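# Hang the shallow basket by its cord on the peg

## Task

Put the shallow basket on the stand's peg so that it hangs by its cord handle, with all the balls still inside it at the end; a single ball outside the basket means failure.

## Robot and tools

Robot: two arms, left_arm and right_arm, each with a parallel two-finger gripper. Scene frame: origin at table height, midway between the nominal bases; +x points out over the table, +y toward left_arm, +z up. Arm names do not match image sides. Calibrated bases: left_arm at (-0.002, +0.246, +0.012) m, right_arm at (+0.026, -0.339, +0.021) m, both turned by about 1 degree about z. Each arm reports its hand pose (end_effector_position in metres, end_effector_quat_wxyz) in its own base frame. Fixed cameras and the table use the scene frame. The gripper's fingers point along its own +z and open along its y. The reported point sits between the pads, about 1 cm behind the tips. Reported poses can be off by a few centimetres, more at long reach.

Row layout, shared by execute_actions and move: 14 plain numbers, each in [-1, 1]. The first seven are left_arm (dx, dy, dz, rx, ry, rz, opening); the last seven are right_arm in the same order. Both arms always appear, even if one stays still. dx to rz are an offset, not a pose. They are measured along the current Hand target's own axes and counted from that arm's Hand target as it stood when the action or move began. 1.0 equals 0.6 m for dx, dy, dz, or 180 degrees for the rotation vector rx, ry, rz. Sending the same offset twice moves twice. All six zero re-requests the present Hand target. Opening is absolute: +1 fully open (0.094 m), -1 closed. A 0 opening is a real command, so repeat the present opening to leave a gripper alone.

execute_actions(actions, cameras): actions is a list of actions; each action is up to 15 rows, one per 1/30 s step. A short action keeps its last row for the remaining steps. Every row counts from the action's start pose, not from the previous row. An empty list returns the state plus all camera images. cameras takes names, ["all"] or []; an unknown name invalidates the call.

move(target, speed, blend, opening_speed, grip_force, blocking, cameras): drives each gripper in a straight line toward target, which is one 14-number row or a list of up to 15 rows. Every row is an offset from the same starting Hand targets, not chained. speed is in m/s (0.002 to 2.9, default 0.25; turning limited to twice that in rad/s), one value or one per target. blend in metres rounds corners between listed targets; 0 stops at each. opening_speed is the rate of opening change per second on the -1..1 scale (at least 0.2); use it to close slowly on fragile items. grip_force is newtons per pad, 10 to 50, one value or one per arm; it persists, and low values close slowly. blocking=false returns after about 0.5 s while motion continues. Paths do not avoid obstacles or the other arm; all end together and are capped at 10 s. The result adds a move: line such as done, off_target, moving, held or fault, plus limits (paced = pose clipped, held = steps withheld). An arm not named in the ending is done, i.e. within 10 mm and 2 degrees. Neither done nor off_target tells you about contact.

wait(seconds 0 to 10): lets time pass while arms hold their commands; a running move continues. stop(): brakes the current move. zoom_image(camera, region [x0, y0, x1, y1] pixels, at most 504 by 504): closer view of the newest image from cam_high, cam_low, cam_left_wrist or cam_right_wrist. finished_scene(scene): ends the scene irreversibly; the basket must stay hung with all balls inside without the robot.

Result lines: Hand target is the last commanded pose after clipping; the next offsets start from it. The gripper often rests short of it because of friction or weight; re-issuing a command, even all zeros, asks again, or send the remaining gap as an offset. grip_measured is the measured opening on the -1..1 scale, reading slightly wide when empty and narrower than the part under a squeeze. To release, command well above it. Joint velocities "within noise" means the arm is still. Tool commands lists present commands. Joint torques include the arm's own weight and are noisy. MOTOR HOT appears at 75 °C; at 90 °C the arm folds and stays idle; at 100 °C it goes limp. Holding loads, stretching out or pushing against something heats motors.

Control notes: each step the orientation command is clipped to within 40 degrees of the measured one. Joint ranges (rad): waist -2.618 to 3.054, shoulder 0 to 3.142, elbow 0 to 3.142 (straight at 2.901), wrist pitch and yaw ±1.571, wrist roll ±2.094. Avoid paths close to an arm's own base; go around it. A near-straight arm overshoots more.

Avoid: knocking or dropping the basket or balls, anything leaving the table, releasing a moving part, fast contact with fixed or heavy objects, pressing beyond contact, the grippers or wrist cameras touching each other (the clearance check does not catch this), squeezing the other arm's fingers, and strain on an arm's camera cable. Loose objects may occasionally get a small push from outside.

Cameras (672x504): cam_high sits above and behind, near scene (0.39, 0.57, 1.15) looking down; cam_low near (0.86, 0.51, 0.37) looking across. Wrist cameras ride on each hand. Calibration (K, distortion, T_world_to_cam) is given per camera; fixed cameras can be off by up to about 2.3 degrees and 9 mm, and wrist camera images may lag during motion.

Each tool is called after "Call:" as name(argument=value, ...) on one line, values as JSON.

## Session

Call:
execute_actions(actions=[])

Scene clock: 0.00 s.
left_arm: end_effector_position=(+0.3926, +0.0366, +0.0943) grip_measured=+1.000 end_effector_quat_wxyz=(+0.584, -0.095, +0.804, +0.059) | right_arm: end_effector_position=(+0.4005, -0.0486, +0.1237) grip_measured=+1.000 end_effector_quat_wxyz=(+0.620, +0.127, +0.773, -0.046)
Joint positions: left_arm=[-0.007 1.566 0.342 0.901 -0.214 -0.088 0.094] | right_arm=[-0.035 1.532 0.367 0.931 0.198 0.135 0.094]
Joint velocities: within noise
Joint torques (N m): no reading
Heat: left arm: 30 °C; right arm: 30 °C.
Hand target: left_arm +0.3961, +0.0368, +0.1039; +0.596, -0.097, +0.795, +0.058 | right_arm +0.4033, -0.0489, +0.1338; +0.631, +0.128, +0.763, -0.046
Tool commands: left_gripper/opening=+1.0 right_gripper/opening=+1.0
camera_calibration:
cam_left_wrist: T_world_to_cam=[[0.155328, -0.984093, -0.0862264, -0.0144853], [-0.833697, -0.0837634, -0.545833, 0.389291], [0.529927, 0.15667, -0.833446, -0.0317], [0, 0, 0, 1]] pos_world=[0.343599, 0.0233199, 0.184819]
cam_right_wrist: T_world_to_cam=[[-0.328621, -0.924705, -0.192169, 0.109837], [-0.722932, 0.377212, -0.578861, 0.382418], [0.607764, -0.0513002, -0.792459, -0.0479178], [0, 0, 0, 1]] pos_world=[0.34168, -0.0451437, 0.204501]

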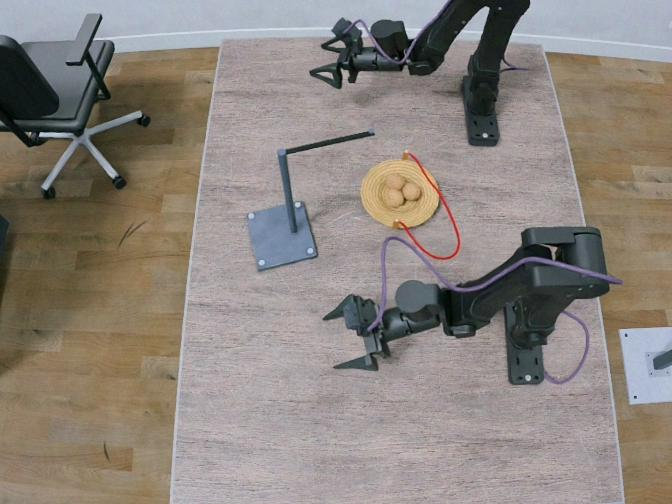

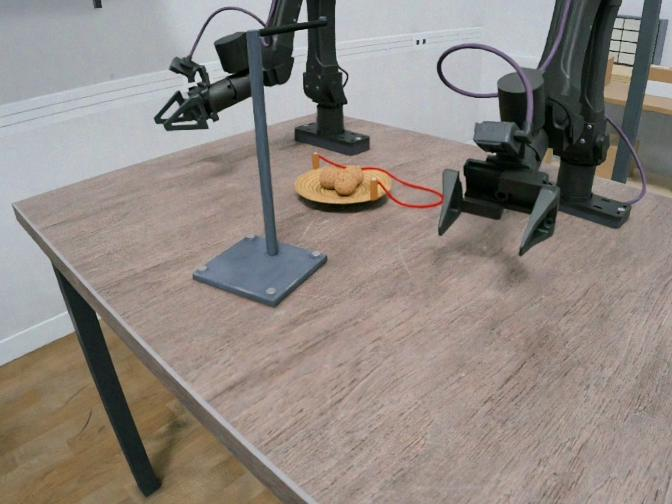

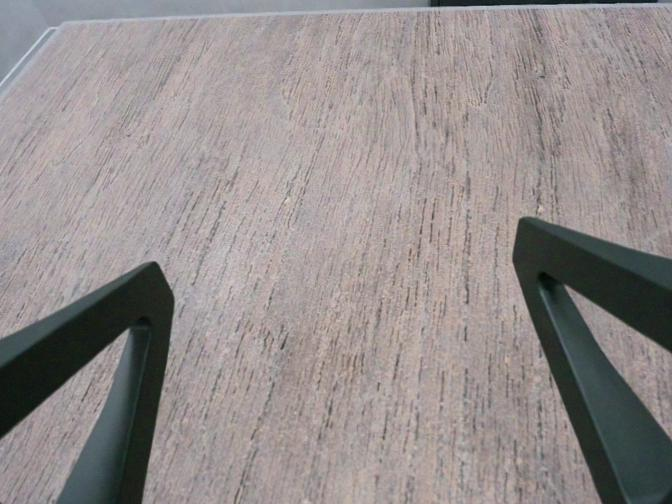

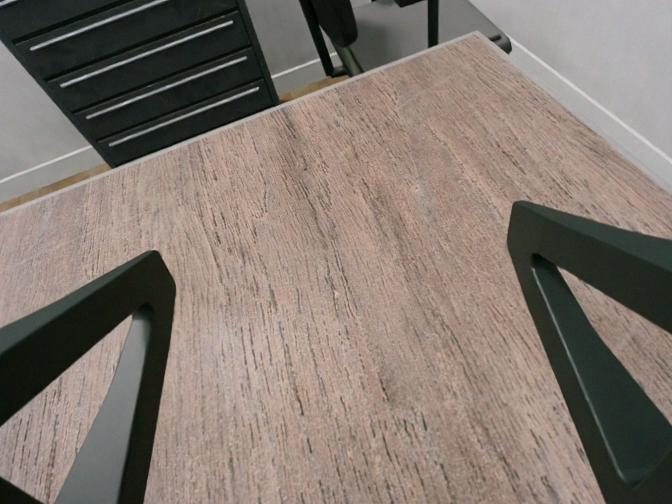

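Call:
move(target=[[-0.092,-0.048,-0.216,0.12,0.1,0.16,0,0,0,0,0,0,0,1],[0.091,-0.353,-0.551,0.357,0.2935,0.487,0,0,0,0,0,0,0,1]], blend=[0.04,0], speed=0.3, grip_force=50, cameras=["all"])

Scene clock: 5.57 s.
left_arm: end_effector_position=(+0.1179, -0.2362, +0.1443) grip_measured=+0.003 end_effector_quat_wxyz=(-0.006, +0.704, +0.711, +0.007) | right_arm: end_effector_position=(+0.4005, -0.0486, +0.1237) grip_measured=+1.000 end_effector_quat_wxyz=(+0.620, +0.127, +0.773, -0.046)
Joint positions: left_arm=[-1.118 1.556 1.364 -1.395 -0.009 0.443 0.047] | right_arm=[-0.035 1.532 0.367 0.931 0.198 0.135 0.094]
Joint torques (N m): left_arm=[-0.13 -5.96 8.39 0.36 0.1 0.09] | right_arm=[-0.1 -7.65 5.64 1.86 0.07 0]
Heat: left arm: 30 °C; right arm: 31 °C.
Hand target: left_arm +0.1188, -0.2428, +0.1499; +0.000, +0.707, +0.707, +0.000 | right_arm +0.4033, -0.0489, +0.1338; +0.631, +0.128, +0.763, -0.046
Off the commanded pose: left_arm 0.009 m, 1 deg | right_arm 0.010 m, 2 deg.
move: done
camera_calibration:
cam_left_wrist: T_world_to_cam=[[-0.99369, 0.107509, 0.0319537, 0.140226], [0.103194, 0.764774, 0.63598, 0.0841841], [0.0439365, 0.635265, -0.771043, 0.359601], [0, 0, 0, 1]] pos_world=[0.114855, -0.307899, 0.219247]
cam_right_wrist: T_world_to_cam=[[-0.328621, -0.924705, -0.192169, 0.109837], [-0.722932, 0.377212, -0.578861, 0.382418], [0.607764, -0.0513002, -0.792459, -0.0479178], [0, 0, 0, 1]] pos_world=[0.34168, -0.0451437, 0.204501]

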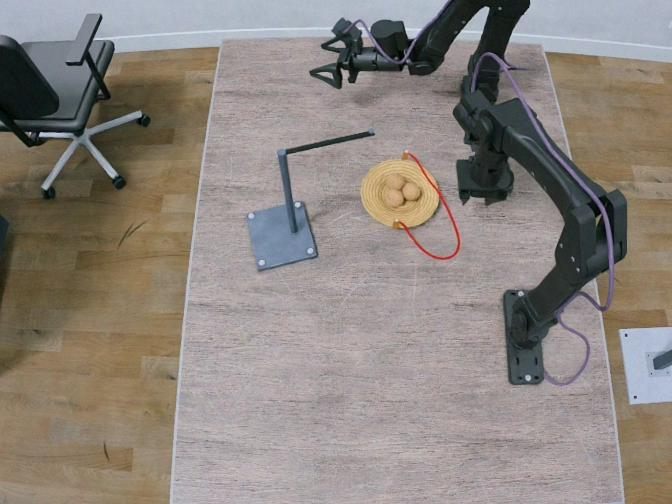

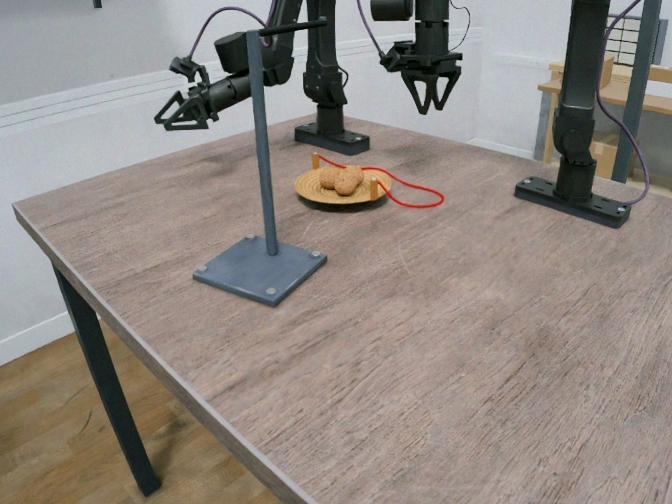

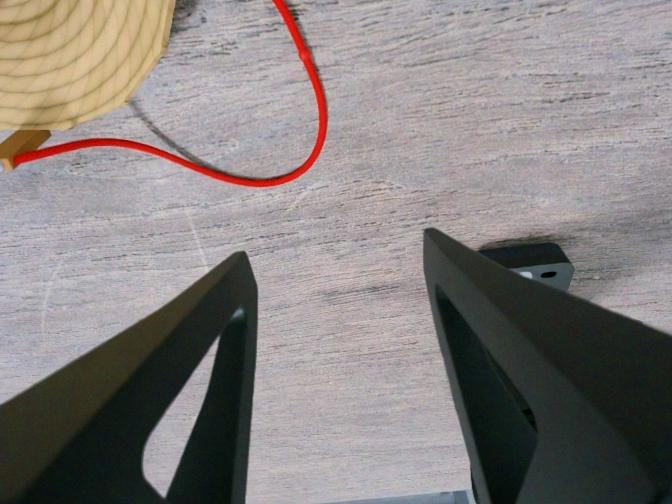

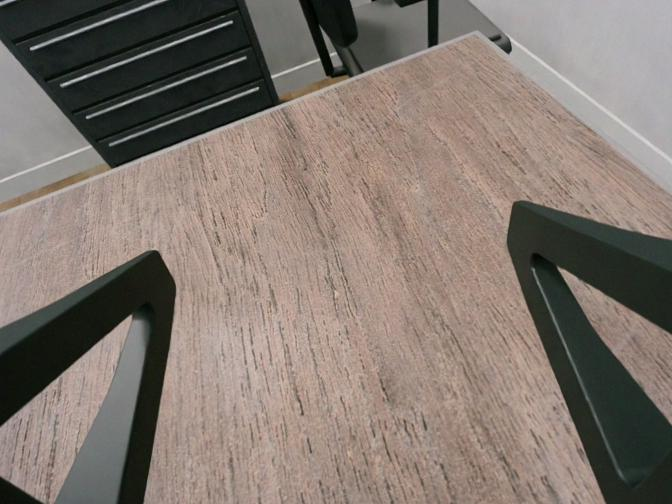

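Call:
move(target=[0.003,0.0135,0.225,0,0,0,-0.2,0,0,0,0,0,0,1], speed=0.12, cameras=["cam_left_wrist"])

Scene clock: 8.90 s.
left_arm: end_effector_position=(+0.1266, -0.2402, +0.0195) grip_measured=-0.198 end_effector_quat_wxyz=(+0.002, +0.706, +0.708, +0.004) | right_arm: end_effector_position=(+0.4005, -0.0486, +0.1237) grip_measured=+1.000 end_effector_quat_wxyz=(+0.620, +0.127, +0.773, -0.046)
Joint positions: left_arm=[-1.096 1.665 0.968 -0.871 -0.009 0.472 0.038] | right_arm=[-0.035 1.532 0.367 0.931 0.198 0.135 0.094]
Joint torques (N m): left_arm=[0.43 -6.35 4.41 0.61 0.09 0.09] | right_arm=[-0.1 -7.57 5.52 1.9 0.03 0]
Heat: left arm: 30 °C; right arm: 31 °C.
Hand target: left_arm +0.1269, -0.2409, +0.0150; +0.000, +0.707, +0.707, +0.000 | right_arm +0.4033, -0.0489, +0.1338; +0.631, +0.128, +0.763, -0.046
Off the commanded pose: left_arm 0.005 m, 1 deg | right_arm 0.010 m, 2 deg.
move: done
camera_calibration:
cam_left_wrist: T_world_to_cam=[[-0.993089, 0.115142, 0.0227394, 0.155299], [0.104026, 0.773821, 0.624804, 0.168026], [0.0543447, 0.622851, -0.78045, 0.261396], [0, 0, 0, 1]] pos_world=[0.122541, -0.310714, 0.0954917]
Images, in order (width x height): cam_left_wrist 672x504.

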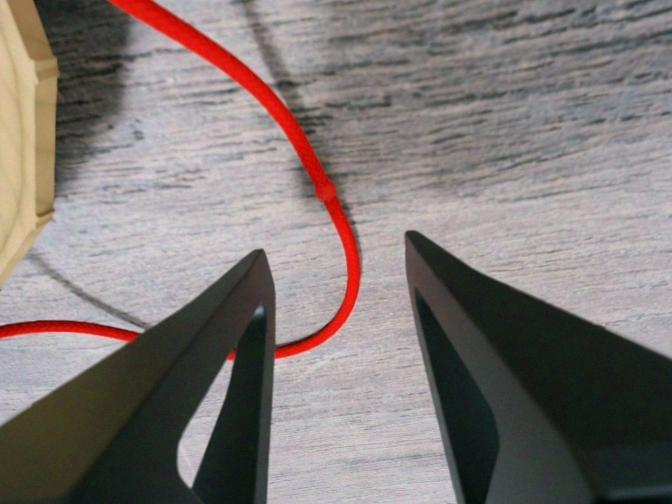

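Call:
move(target=[[0,0,0.0425,0,0,0,-0.2,0,0,0,0,0,0,1],[0,0,0.0425,0,0,0,-1,0,0,0,0,0,0,1],[0,0,-0.05,0,0,0,-1,0,0,0,0,0,0,1]], speed=[0.03,0.03,0.08], cameras=["cam_left_wrist","cam_low"])

Scene clock: 12.50 s.
left_arm: end_effector_position=(+0.1210, -0.2316, +0.0296) grip_measured=-0.927 end_effector_quat_wxyz=(-0.027, +0.706, +0.707, +0.011) | right_arm: end_effector_position=(+0.4005, -0.0486, +0.1237) grip_measured=+1.000 end_effector_quat_wxyz=(+0.620, +0.127, +0.773, -0.046)
Joint positions: left_arm=[-1.096 1.666 1.011 -0.973 -0.004 0.474 0.003] | right_arm=[-0.035 1.532 0.367 0.931 0.198 0.135 0.094]
Joint torques (N m): left_arm=[0.42 -10.71 7.39 0.28 0.03 0.07] | right_arm=[-0.12 -7.51 5.31 1.86 0.01 -0.04]
Heat: left arm: 30 °C; right arm: 31 °C.
Hand target: left_arm +0.1269, -0.2409, +0.0450; +0.000, +0.708, +0.707, +0.000 | right_arm +0.4033, -0.0489, +0.1338; +0.631, +0.128, +0.763, -0.046
Off the commanded pose: left_arm 0.019 m, 3 deg | right_arm 0.010 m, 2 deg.
move: off_target (left_arm)
camera_calibration:
cam_left_wrist: T_world_to_cam=[[-0.991586, 0.114404, 0.0605701, 0.147042], [0.125804, 0.741406, 0.659159, 0.144479], [0.0305035, 0.661233, -0.74956, 0.275058], [0, 0, 0, 1]] pos_world=[0.119239, -0.305817, 0.102031]
Images, in order (width x height): cam_low 672x504, cam_left_wrist 672x504.

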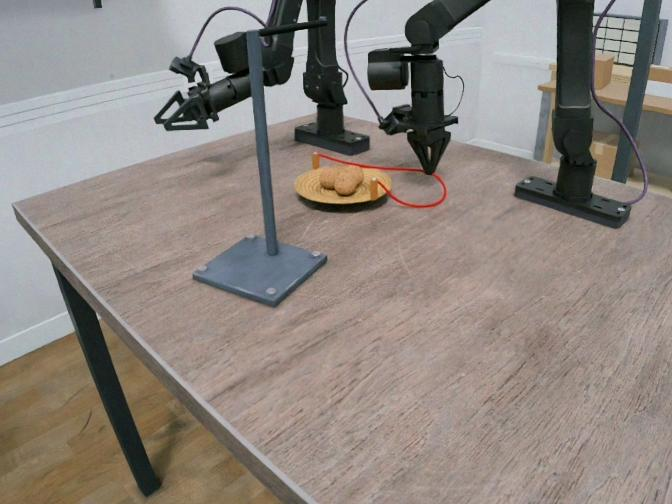

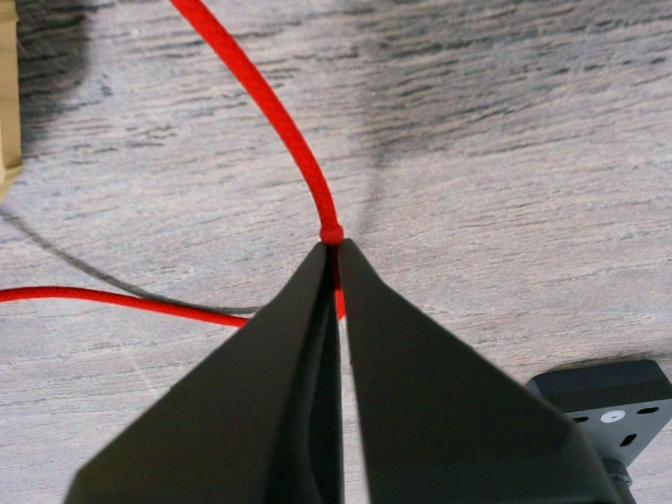

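Call:
move(target=[-0.153,0.205,-0.175,0,0,0,-1,0,0,0,0,0,0,1], speed=0.12, cameras=["cam_left_wrist","cam_low","cam_high"])

Call:
zoom_image(camera="cam_low", region=[270, 20, 450, 240])

Scene clock: 15.03 s.
left_arm: end_effector_position=(+0.2459, -0.3295, +0.1516) grip_measured=-0.927 end_effector_quat_wxyz=(+0.009, +0.705, +0.709, +0.000) | right_arm: end_effector_position=(+0.4005, -0.0486, +0.1237) grip_measured=+1.000 end_effector_quat_wxyz=(+0.620, +0.127, +0.773, -0.046)
Joint positions: left_arm=[-0.934 2.139 2.142 -1.556 -0.004 0.632 0.003] | right_arm=[-0.035 1.532 0.367 0.931 0.198 0.135 0.094]
Joint torques (N m): left_arm=[0.31 -10.11 8.13 0.37 0.03 0.1] | right_arm=[0.17 -7.75 5.37 1.86 0.05 -0.04]
Heat: left arm: 31 °C; right arm: 32 °C.
Hand target: left_arm +0.2498, -0.3329, +0.1500; +0.000, +0.707, +0.707, +0.000 | right_arm +0.4033, -0.0489, +0.1338; +0.631, +0.128, +0.763, -0.046
Off the commanded pose: left_arm 0.005 m, 1 deg | right_arm 0.010 m, 2 deg.
joint sent to its limit (left arm) — joint 4 (wrist pitch), lower limit. The joint targets still meet the commanded pose.
move: done
camera_calibration:
cam_left_wrist: T_world_to_cam=[[-0.993393, 0.113579, 0.0164143, 0.281501], [0.0997081, 0.783423, 0.613439, 0.148118], [0.0568143, 0.611023, -0.789572, 0.410617], [0, 0, 0, 1]] pos_world=[0.241544, -0.398908, 0.228729]
Images, in order (width x height): cam_high 672x504, cam_low 672x504, cam_left_wrist 672x504.

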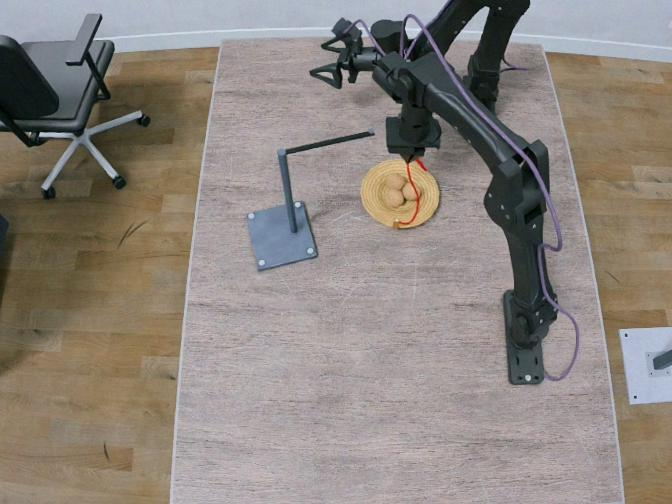

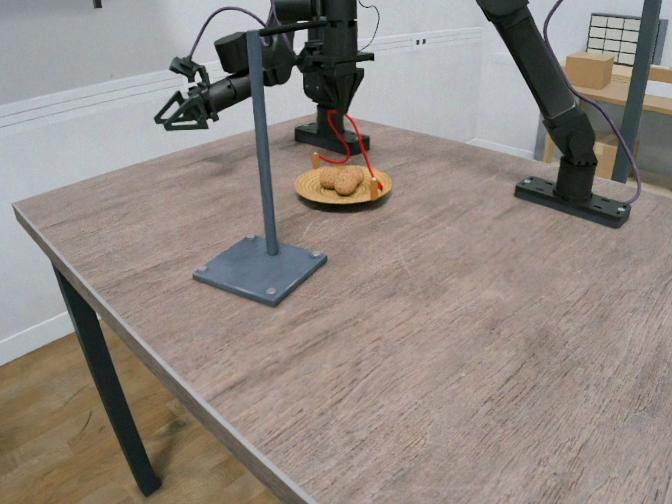

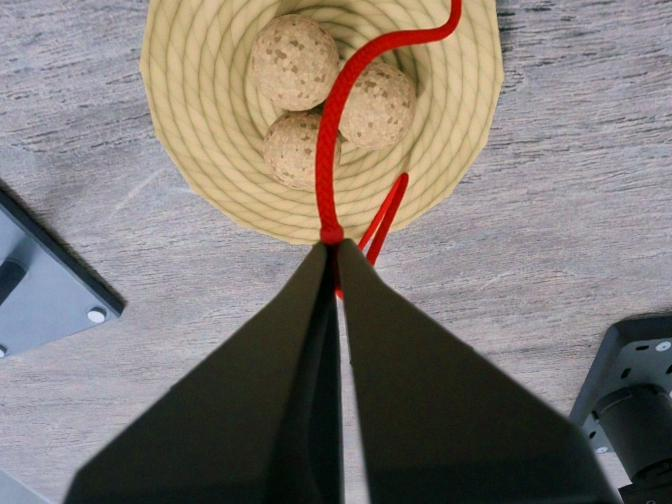

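Scaled by 2.291.

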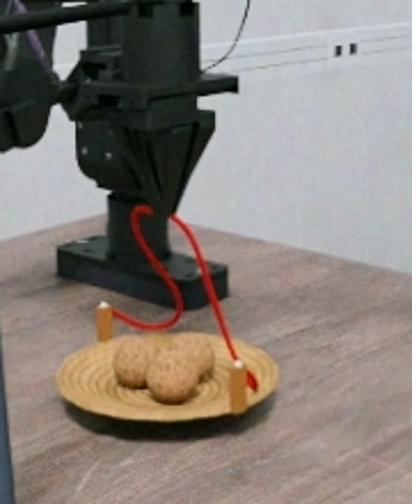

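Call:
move(target=[0,0,-0.083,-0.179,-0.15,0,-1,0,0,0,0,0,0,1], speed=0.1, cameras=["cam_left_wrist","cam_low","cam_high"])

Call:
zoom_image(camera="cam_low", region=[270, 20, 450, 240])

Scene clock: 19.67 s.
left_arm: end_effector_position=(+0.2513, -0.3325, +0.1827) grip_measured=-0.927 end_effector_quat_wxyz=(+0.331, +0.667, +0.666, +0.036) | right_arm: end_effector_position=(+0.4005, -0.0486, +0.1237) grip_measured=+1.000 end_effector_quat_wxyz=(+0.620, +0.127, +0.773, -0.046)
Joint positions: left_arm=[-1.016 1.546 1.293 -0.667 -0.21 0.627 0.003] | right_arm=[-0.035 1.532 0.367 0.931 0.198 0.135 0.094]
Joint torques (N m): left_arm=[-0.44 -11.74 5.56 1.77 -0.14 0.01] | right_arm=[0.2 -7.88 5.5 1.86 0 -0.07]
Heat: left arm: 31 °C; right arm: 32 °C.
Hand target: left_arm +0.2498, -0.3330, +0.1998; +0.357, +0.661, +0.660, +0.031 | right_arm +0.4033, -0.0489, +0.1338; +0.631, +0.128, +0.763, -0.046
Off the commanded pose: left_arm 0.017 m, 3 deg | right_arm 0.010 m, 2 deg.
move: off_target (left_arm)
camera_calibration:
cam_left_wrist: T_world_to_cam=[[-0.86176, 0.014364, -0.507112, 0.316309], [-0.122038, 0.964377, 0.234701, 0.315825], [0.492419, 0.264142, -0.829308, 0.219146], [0, 0, 0, 1]] pos_world=[0.203213, -0.367004, 0.268019]
Images, in order (width x height): cam_high 672x504, cam_low 672x504, cam_left_wrist 672x504.

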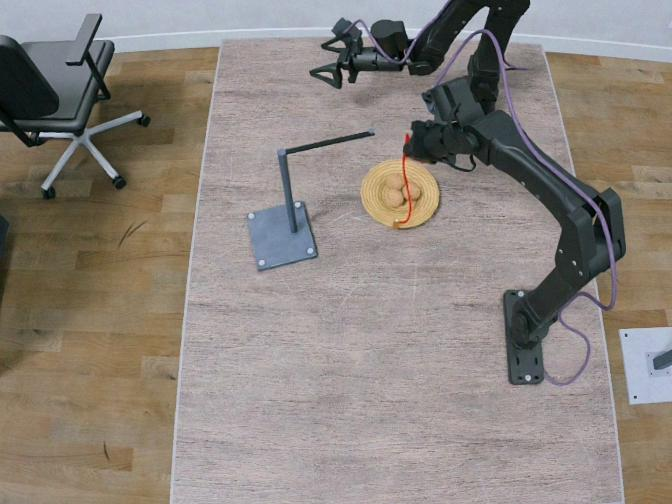

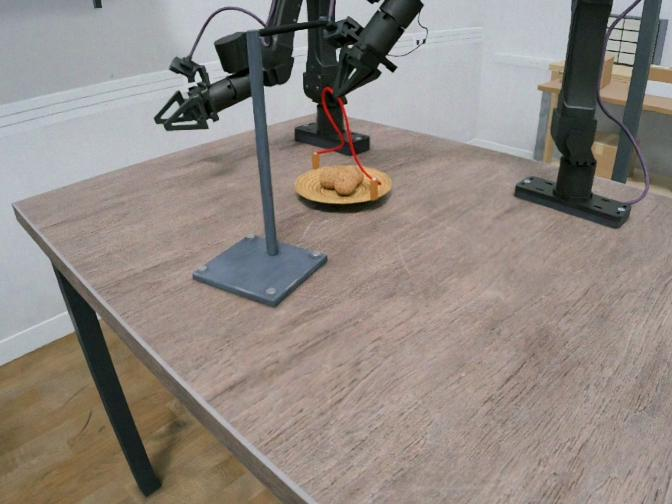

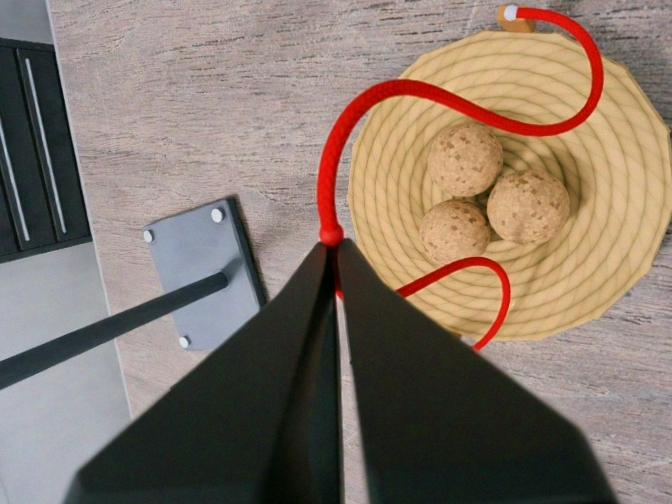

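Scaled by 2.291.

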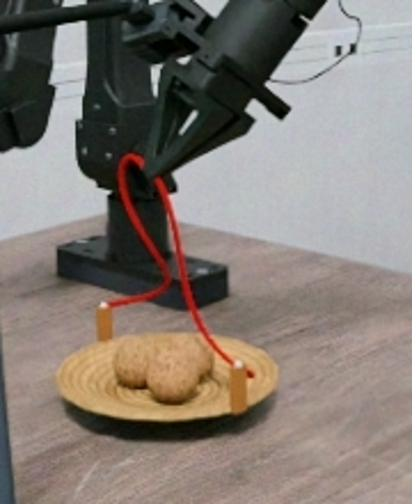

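Call:
move(target=[-0.029,0.034,-0.05,0,0,0,-1,0,0,0,0,0,0,1], speed=0.05, cameras=["cam_low"])

Call:
zoom_image(camera="cam_low", region=[270, 20, 450, 240])

Scene clock: 21.50 s.
left_arm: end_effector_position=(+0.2496, -0.3295, +0.2135) grip_measured=-0.927 end_effector_quat_wxyz=(+0.326, +0.669, +0.667, +0.037) | right_arm: end_effector_position=(+0.4005, -0.0486, +0.1237) grip_measured=+1.000 end_effector_quat_wxyz=(+0.620, +0.127, +0.773, -0.046)
Joint positions: left_arm=[-1.016 1.546 1.42 -0.804 -0.211 0.627 0.003] | right_arm=[-0.035 1.532 0.367 0.931 0.198 0.135 0.094]
Joint torques (N m): left_arm=[-0.53 -10.54 9.47 1.5 -0.14 0.01] | right_arm=[-0.17 -7.84 5.61 1.82 0.03 -0.05]
Heat: left arm: 32 °C; right arm: 32 °C.
Hand target: left_arm +0.2495, -0.3330, +0.2400; +0.357, +0.661, +0.660, +0.032 | right_arm +0.4033, -0.0489, +0.1338; +0.631, +0.128, +0.763, -0.046
Off the commanded pose: left_arm 0.027 m, 4 deg | right_arm 0.010 m, 2 deg.
move: off_target (left_arm)
Images, in order (width x height): cam_low 672x504.

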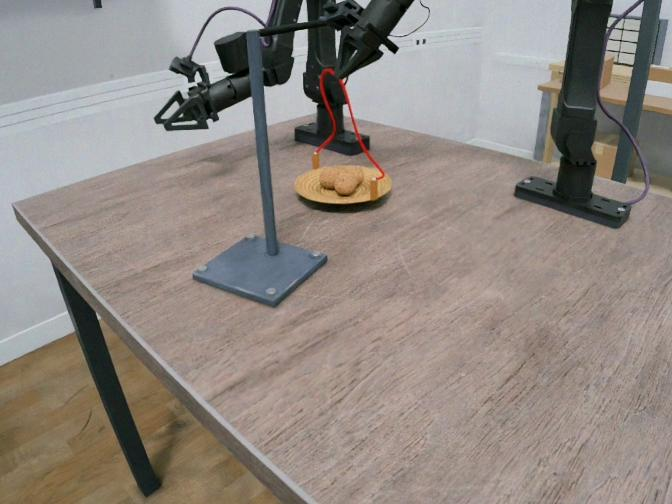

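Scaled by 2.291.

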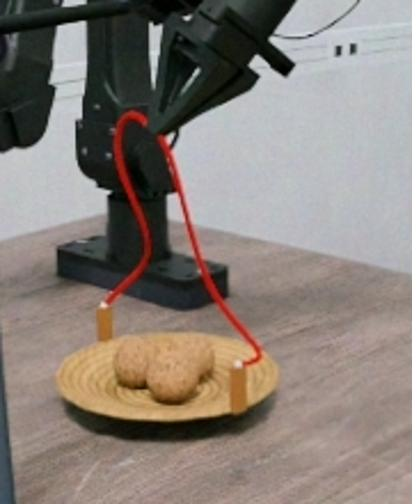

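Call:
move(target=[-0.014,0.017,-0.025,0,0,0,-1,0,0,0,0,0,0,1], speed=0.04, cameras=["cam_low","cam_left_wrist"])

Call:
zoom_image(camera="cam_low", region=[270, 20, 450, 240])

Scene clock: 22.87 s.
left_arm: end_effector_position=(+0.2491, -0.3288, +0.2399) grip_measured=-0.927 end_effector_quat_wxyz=(+0.334, +0.666, +0.666, +0.036) | right_arm: end_effector_position=(+0.4005, -0.0486, +0.1237) grip_measured=+1.000 end_effector_quat_wxyz=(+0.620, +0.127, +0.773, -0.046)
Joint positions: left_arm=[-1.016 1.546 1.517 -0.885 -0.211 0.627 0.003] | right_arm=[-0.035 1.532 0.367 0.931 0.198 0.135 0.094]
Joint torques (N m): left_arm=[-0.53 -8.91 9.43 1.53 -0.14 0.01] | right_arm=[-0.2 -7.66 5.26 1.9 0.01 -0.02]
Heat: left arm: 32 °C; right arm: 32 °C.
Hand target: left_arm +0.2494, -0.3328, +0.2600; +0.357, +0.660, +0.660, +0.032 | right_arm +0.4033, -0.0489, +0.1338; +0.631, +0.128, +0.763, -0.046
Off the commanded pose: left_arm 0.020 m, 3 deg | right_arm 0.010 m, 2 deg.
move: off_target (left_arm)
camera_calibration:
cam_left_wrist: T_world_to_cam=[[-0.859653, 0.0111609, -0.510757, 0.342789], [-0.123421, 0.965611, 0.228829, 0.300774], [0.495747, 0.259752, -0.828712, 0.264238], [0, 0, 0, 1]] pos_world=[0.200806, -0.362893, 0.325234]
Images, in order (width x height): cam_low 672x504, cam_left_wrist 672x504.

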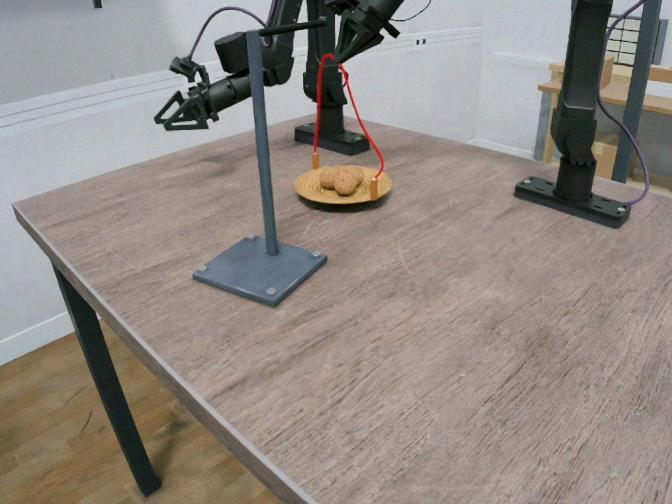

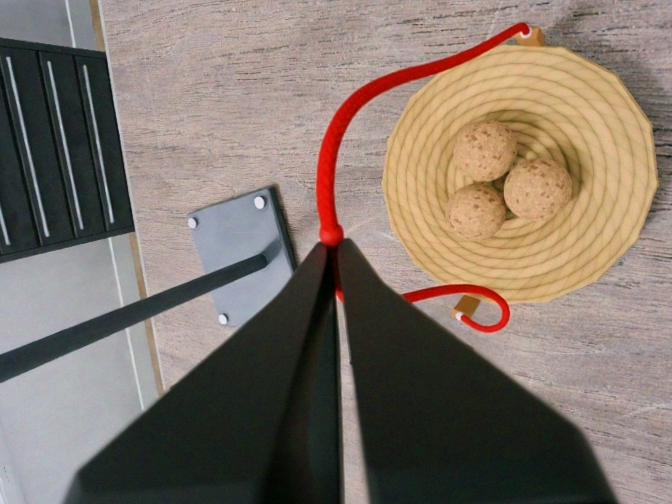

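Scaled by 2.291.

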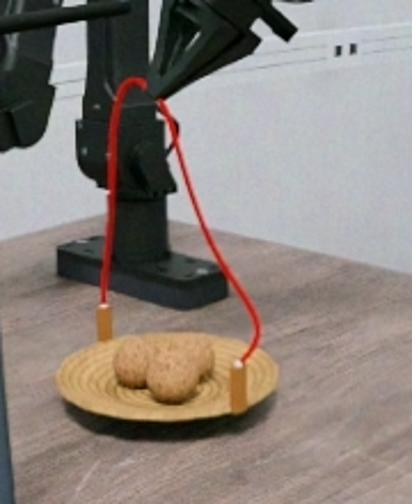

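Call:
move(target=[-0.012,0.014,-0.021,0,0,0,-1,0,0,0,0,0,0,1], speed=0.03, cameras=["cam_low","cam_left_wrist"])

Call:
zoom_image(camera="cam_low", region=[270, 20, 450, 240])

Scene clock: 24.10 s.
left_arm: end_effector_position=(+0.2466, -0.3248, +0.2601) grip_measured=-0.927 end_effector_quat_wxyz=(+0.335, +0.666, +0.666, +0.035) | right_arm: end_effector_position=(+0.4005, -0.0486, +0.1237) grip_measured=+1.000 end_effector_quat_wxyz=(+0.620, +0.127, +0.773, -0.046)
Joint positions: left_arm=[-1.016 1.546 1.598 -0.964 -0.211 0.627 0.003] | right_arm=[-0.035 1.532 0.367 0.931 0.198 0.135 0.094]
Joint torques (N m): left_arm=[-0.59 -7.25 9.91 1.64 -0.15 0.01] | right_arm=[0.2 -8.09 5.52 1.83 0.1 -0.02]
Heat: left arm: 32 °C; right arm: 32 °C.
Hand target: left_arm +0.2492, -0.3327, +0.2768; +0.357, +0.660, +0.660, +0.032 | right_arm +0.4033, -0.0489, +0.1338; +0.631, +0.128, +0.763, -0.046
Off the commanded pose: left_arm 0.019 m, 3 deg | right_arm 0.010 m, 2 deg.
move: off_target (left_arm)
camera_calibration:
cam_left_wrist: T_world_to_cam=[[-0.859143, 0.0102575, -0.511633, 0.350652], [-0.123733, 0.965969, 0.227142, 0.292664], [0.496552, 0.258453, -0.828636, 0.280471], [0, 0, 0, 1]] pos_world=[0.198205, -0.35879, 0.345337]
Images, in order (width x height): cam_low 672x504, cam_left_wrist 672x504.

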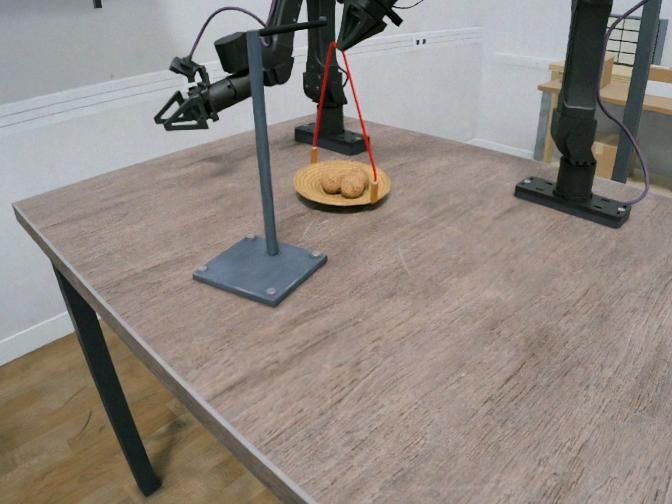

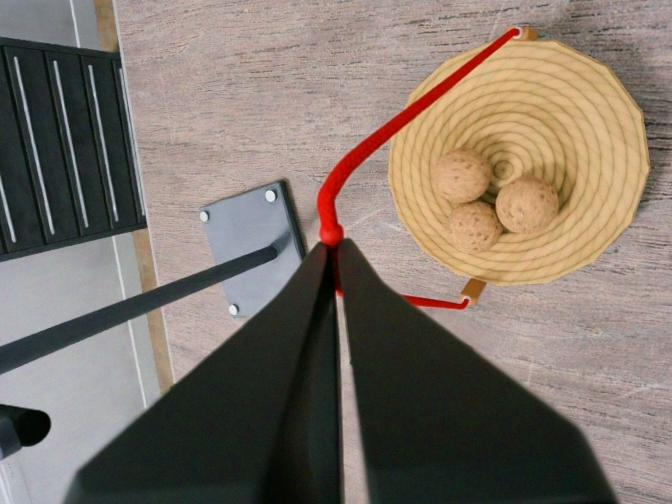

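Scaled by 2.291.

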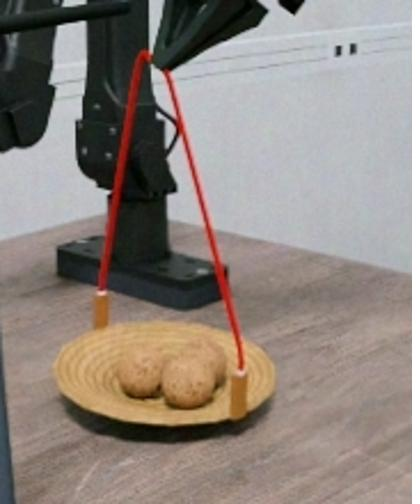

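Call:
move(target=[-0.008,0.01,-0.015,0,0,0,-1,0,0,0,0,0,0,1], speed=0.02, cameras=["cam_low","cam_left_wrist"])

Call:
zoom_image(camera="cam_low", region=[270, 20, 450, 240])

Scene clock: 25.53 s.
left_arm: end_effector_position=(+0.2449, -0.3220, +0.2713) grip_measured=-0.927 end_effector_quat_wxyz=(+0.331, +0.667, +0.666, +0.036) | right_arm: end_effector_position=(+0.4005, -0.0486, +0.1237) grip_measured=+1.000 end_effector_quat_wxyz=(+0.620, +0.127, +0.773, -0.046)
Joint positions: left_arm=[-1.016 1.556 1.661 -1.026 -0.211 0.627 0.003] | right_arm=[-0.035 1.532 0.367 0.931 0.198 0.135 0.094]
Joint torques (N m): left_arm=[-0.59 -6.86 9.98 1.79 -0.14 0.01] | right_arm=[0.24 -7.83 5.34 1.82 0.04 -0.08]
Heat: left arm: 32 °C; right arm: 32 °C.
Hand target: left_arm +0.2491, -0.3324, +0.2886; +0.357, +0.660, +0.660, +0.032 | right_arm +0.4033, -0.0489, +0.1338; +0.631, +0.128, +0.763, -0.046
Off the commanded pose: left_arm 0.021 m, 3 deg | right_arm 0.010 m, 2 deg.
move: off_target (left_arm)
camera_calibration:
cam_left_wrist: T_world_to_cam=[[-0.86158, 0.0142428, -0.507422, 0.355641], [-0.122575, 0.964189, 0.235191, 0.28412], [0.4926, 0.264833, -0.828981, 0.292988], [0, 0, 0, 1]] pos_world=[0.196913, -0.356604, 0.356519]
Images, in order (width x height): cam_low 672x504, cam_left_wrist 672x504.

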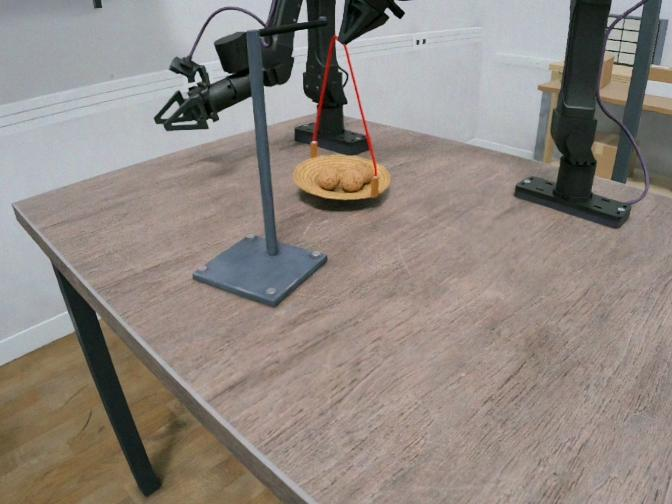

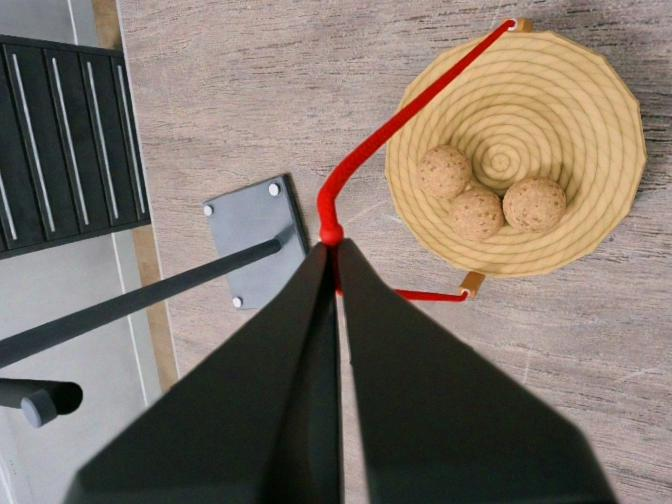

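Scaled by 2.291.

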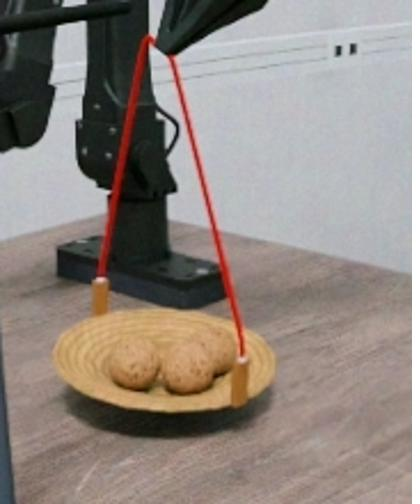

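Call:
move(target=[-0.037,0.109,-0.13,-0.038,0.046,-0.066,-1,0,0,0,0,0,0,1], speed=0.035, cameras=["cam_low","cam_left_wrist","cam_high"])

Call:
wait(seconds=1.5, cameras=["cam_low","cam_left_wrist","cam_high"])

Scene clock: 31.27 s.
left_arm: end_effector_position=(+0.2579, -0.3055, +0.3793) grip_measured=-0.927 end_effector_quat_wxyz=(+0.352, +0.574, +0.735, +0.078) | right_arm: end_effector_position=(+0.4005, -0.0486, +0.1237) grip_measured=+1.000 end_effector_quat_wxyz=(+0.620, +0.127, +0.773, -0.046)
Joint positions: left_arm=[-1.044 1.855 2.512 -1.584 -0.389 0.412 0.003] | right_arm=[-0.035 1.532 0.367 0.931 0.198 0.135 0.094]
Joint torques (N m): left_arm=[-0.5 -7.46 7.19 1.73 -0.34 -0.14] | right_arm=[0.06 -7.57 5.44 1.85 0.06 -0.05]
Heat: left arm: 32 °C; right arm: 32 °C.
Hand target: left_arm +0.2617, -0.3105, +0.3896; +0.349, +0.562, +0.745, +0.081 | right_arm +0.4033, -0.0489, +0.1338; +0.631, +0.128, +0.763, -0.046
Off the commanded pose: left_arm 0.012 m, 2 deg | right_arm 0.010 m, 2 deg.
joint read past its limit (left arm) — joint 4 (wrist pitch), lower limit.
joint sent to its limit (left arm) — joint 4 (wrist pitch), lower limit. The joint targets are off in orientation, not in position.
move: off_target (left_arm)
camera_calibration:
cam_left_wrist: T_world_to_cam=[[-0.813836, -0.211511, -0.541233, 0.352899], [-0.361519, 0.913498, 0.186614, 0.309002], [0.454945, 0.34754, -0.819903, 0.403348], [0, 0, 0, 1]] pos_world=[0.215411, -0.34781, 0.464042]
Images, in order (width x height): cam_high 672x504, cam_low 672x504, cam_left_wrist 672x504.

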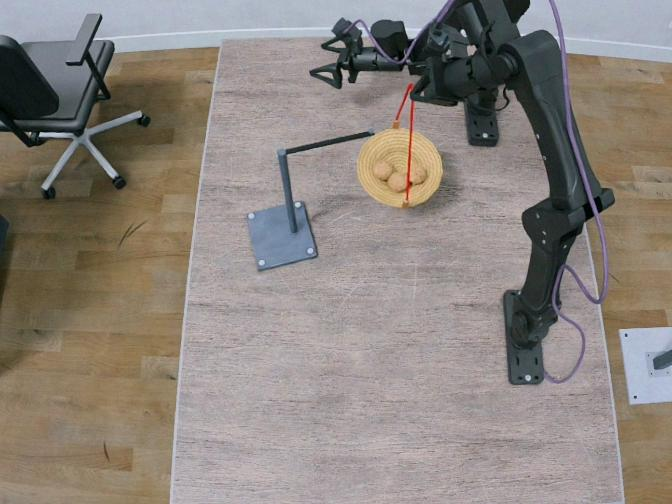

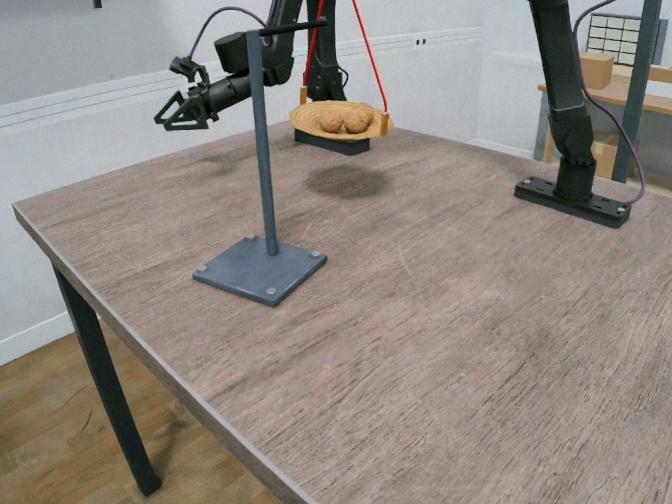

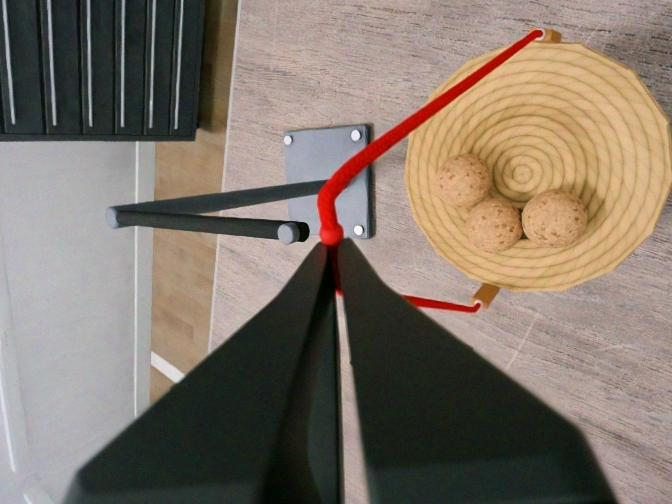

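Scene clock: 32.77 s.
left_arm: end_effector_position=(+0.2579, -0.3054, +0.3792) grip_measured=-0.927 end_effector_quat_wxyz=(+0.352, +0.574, +0.735, +0.078) | right_arm: end_effector_position=(+0.4005, -0.0486, +0.1237) grip_measured=+1.000 end_effector_quat_wxyz=(+0.620, +0.127, +0.773, -0.046)
Joint positions: left_arm=[-1.044 1.855 2.512 -1.585 -0.389 0.412 0.003] | right_arm=[-0.035 1.532 0.367 0.931 0.198 0.135 0.094]
Joint torques (N m): left_arm=[-0.5 -7.47 7.17 1.71 -0.36 -0.14] | right_arm=[-0.02 -7.62 5.53 1.79 0.01 -0.05]
Heat: left arm: 32 °C; right arm: 32 °C.
Hand target: left_arm +0.2617, -0.3105, +0.3895; +0.349, +0.562, +0.745, +0.081 | right_arm +0.4033, -0.0489, +0.1338; +0.631, +0.128, +0.763, -0.046
Tool commands: left_gripper/opening=-1.0 right_gripper/opening=+1.0
Off the commanded pose: left_arm 0.012 m, 2 deg | right_arm 0.010 m, 2 deg.
joint read past its limit (left arm) — joint 4 (wrist pitch), lower limit.
wait: 1.50 s; at rest by 0.17 s
camera_calibration:
cam_left_wrist: T_world_to_cam=[[-0.813742, -0.211428, -0.541407, 0.352934], [-0.361735, 0.913329, 0.187025, 0.308818], [0.45494, 0.348036, -0.819695, 0.403343], [0, 0, 0, 1]] pos_world=[0.215411, -0.34781, 0.463942]
Images, in order (width x height): cam_high 672x504, cam_low 672x504, cam_left_wrist 672x504.

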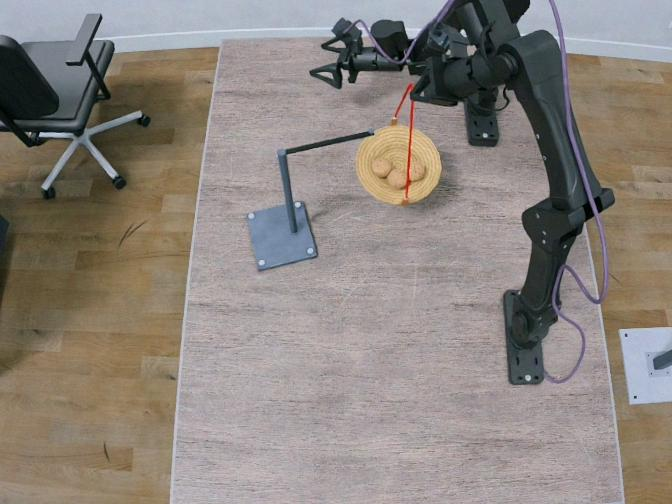

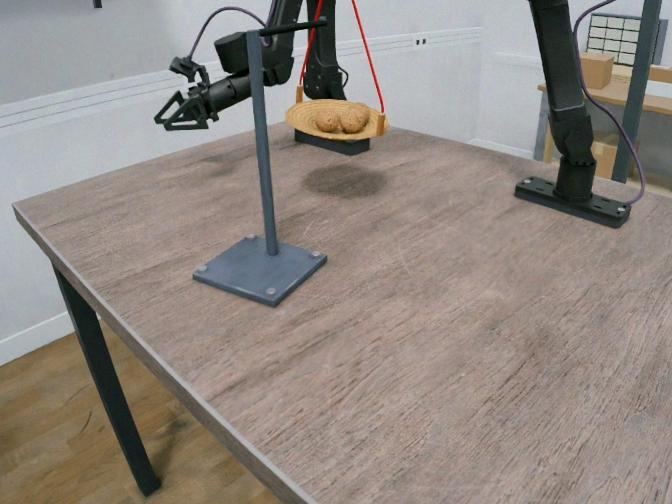

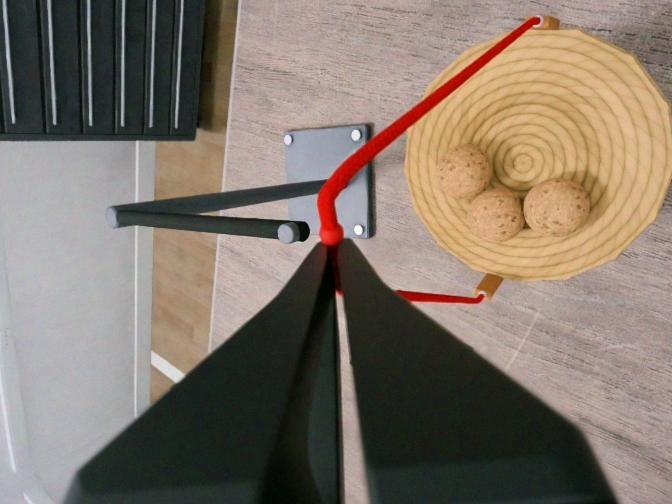

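Call:
move(target=[0.0475,0.167,0.11,0,0,0,-1,0,0,0,0,0,0,1], speed=0.035, cameras=["cam_low","cam_left_wrist","cam_high"])

Call:
zoom_image(camera="cam_low", region=[210, 0, 410, 160])

Scene clock: 37.37 s.
left_arm: end_effector_position=(+0.3704, -0.2639, +0.3711) grip_measured=-0.927 end_effector_quat_wxyz=(+0.351, +0.564, +0.743, +0.083) | right_arm: end_effector_position=(+0.4005, -0.0486, +0.1237) grip_measured=+1.000 end_effector_quat_wxyz=(+0.620, +0.127, +0.773, -0.046)
Joint positions: left_arm=[-0.694 2.082 2.816 -1.588 -0.185 0.673 0.003] | right_arm=[-0.035 1.532 0.367 0.931 0.198 0.135 0.094]
Joint torques (N m): left_arm=[0.32 -9.1 6.89 1.86 -0.03 0.02] | right_arm=[0.13 -7.57 5.64 1.84 0.06 -0.1]
Heat: left arm: 32 °C; right arm: 33 °C.
Hand target: left_arm +0.3768, -0.2675, +0.3797; +0.349, +0.562, +0.745, +0.081 | right_arm +0.4033, -0.0489, +0.1338; +0.631, +0.128, +0.763, -0.046
Off the commanded pose: left_arm 0.011 m, 0 deg | right_arm 0.010 m, 2 deg.
joint read past its limit (left arm) — joint 4 (wrist pitch), lower limit.
joint sent to its limit (left arm) — joint 4 (wrist pitch), lower limit. The joint targets are off in orientation, not in position.
move: off_target (left_arm)
camera_calibration:
cam_left_wrist: T_world_to_cam=[[-0.807515, -0.233437, -0.541689, 0.440903], [-0.386609, 0.903051, 0.187169, 0.319509], [0.445481, 0.360563, -0.819476, 0.33767], [0, 0, 0, 1]] pos_world=[0.329135, -0.307361, 0.455742]
Images, in order (width x height): cam_high 672x504, cam_low 672x504, cam_left_wrist 672x504.

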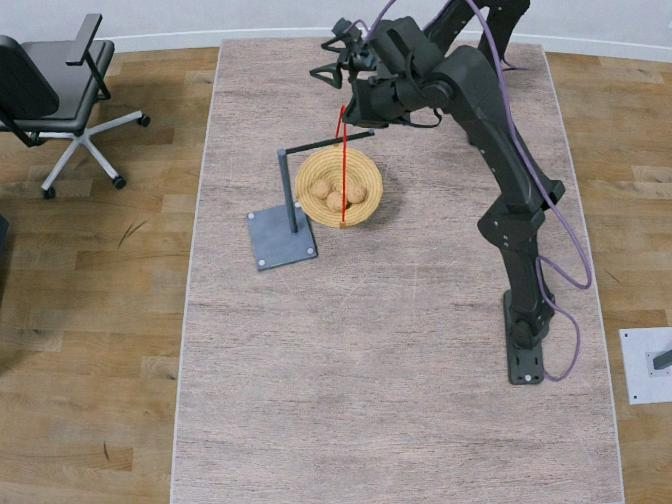

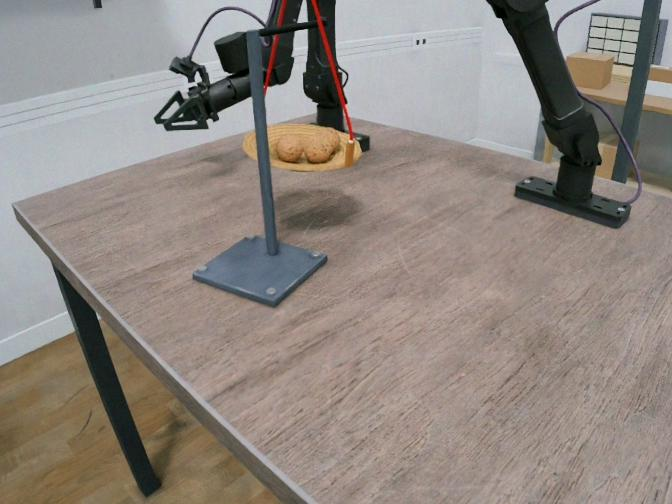

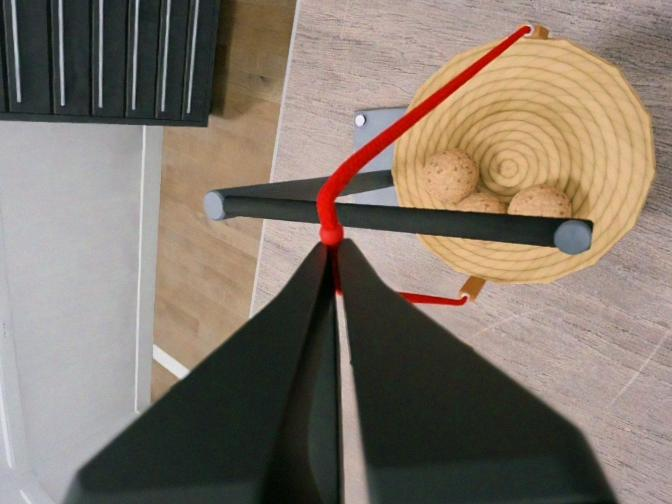

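Scaled by 2.520.

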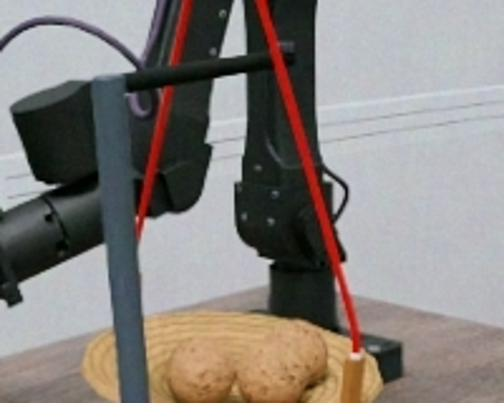

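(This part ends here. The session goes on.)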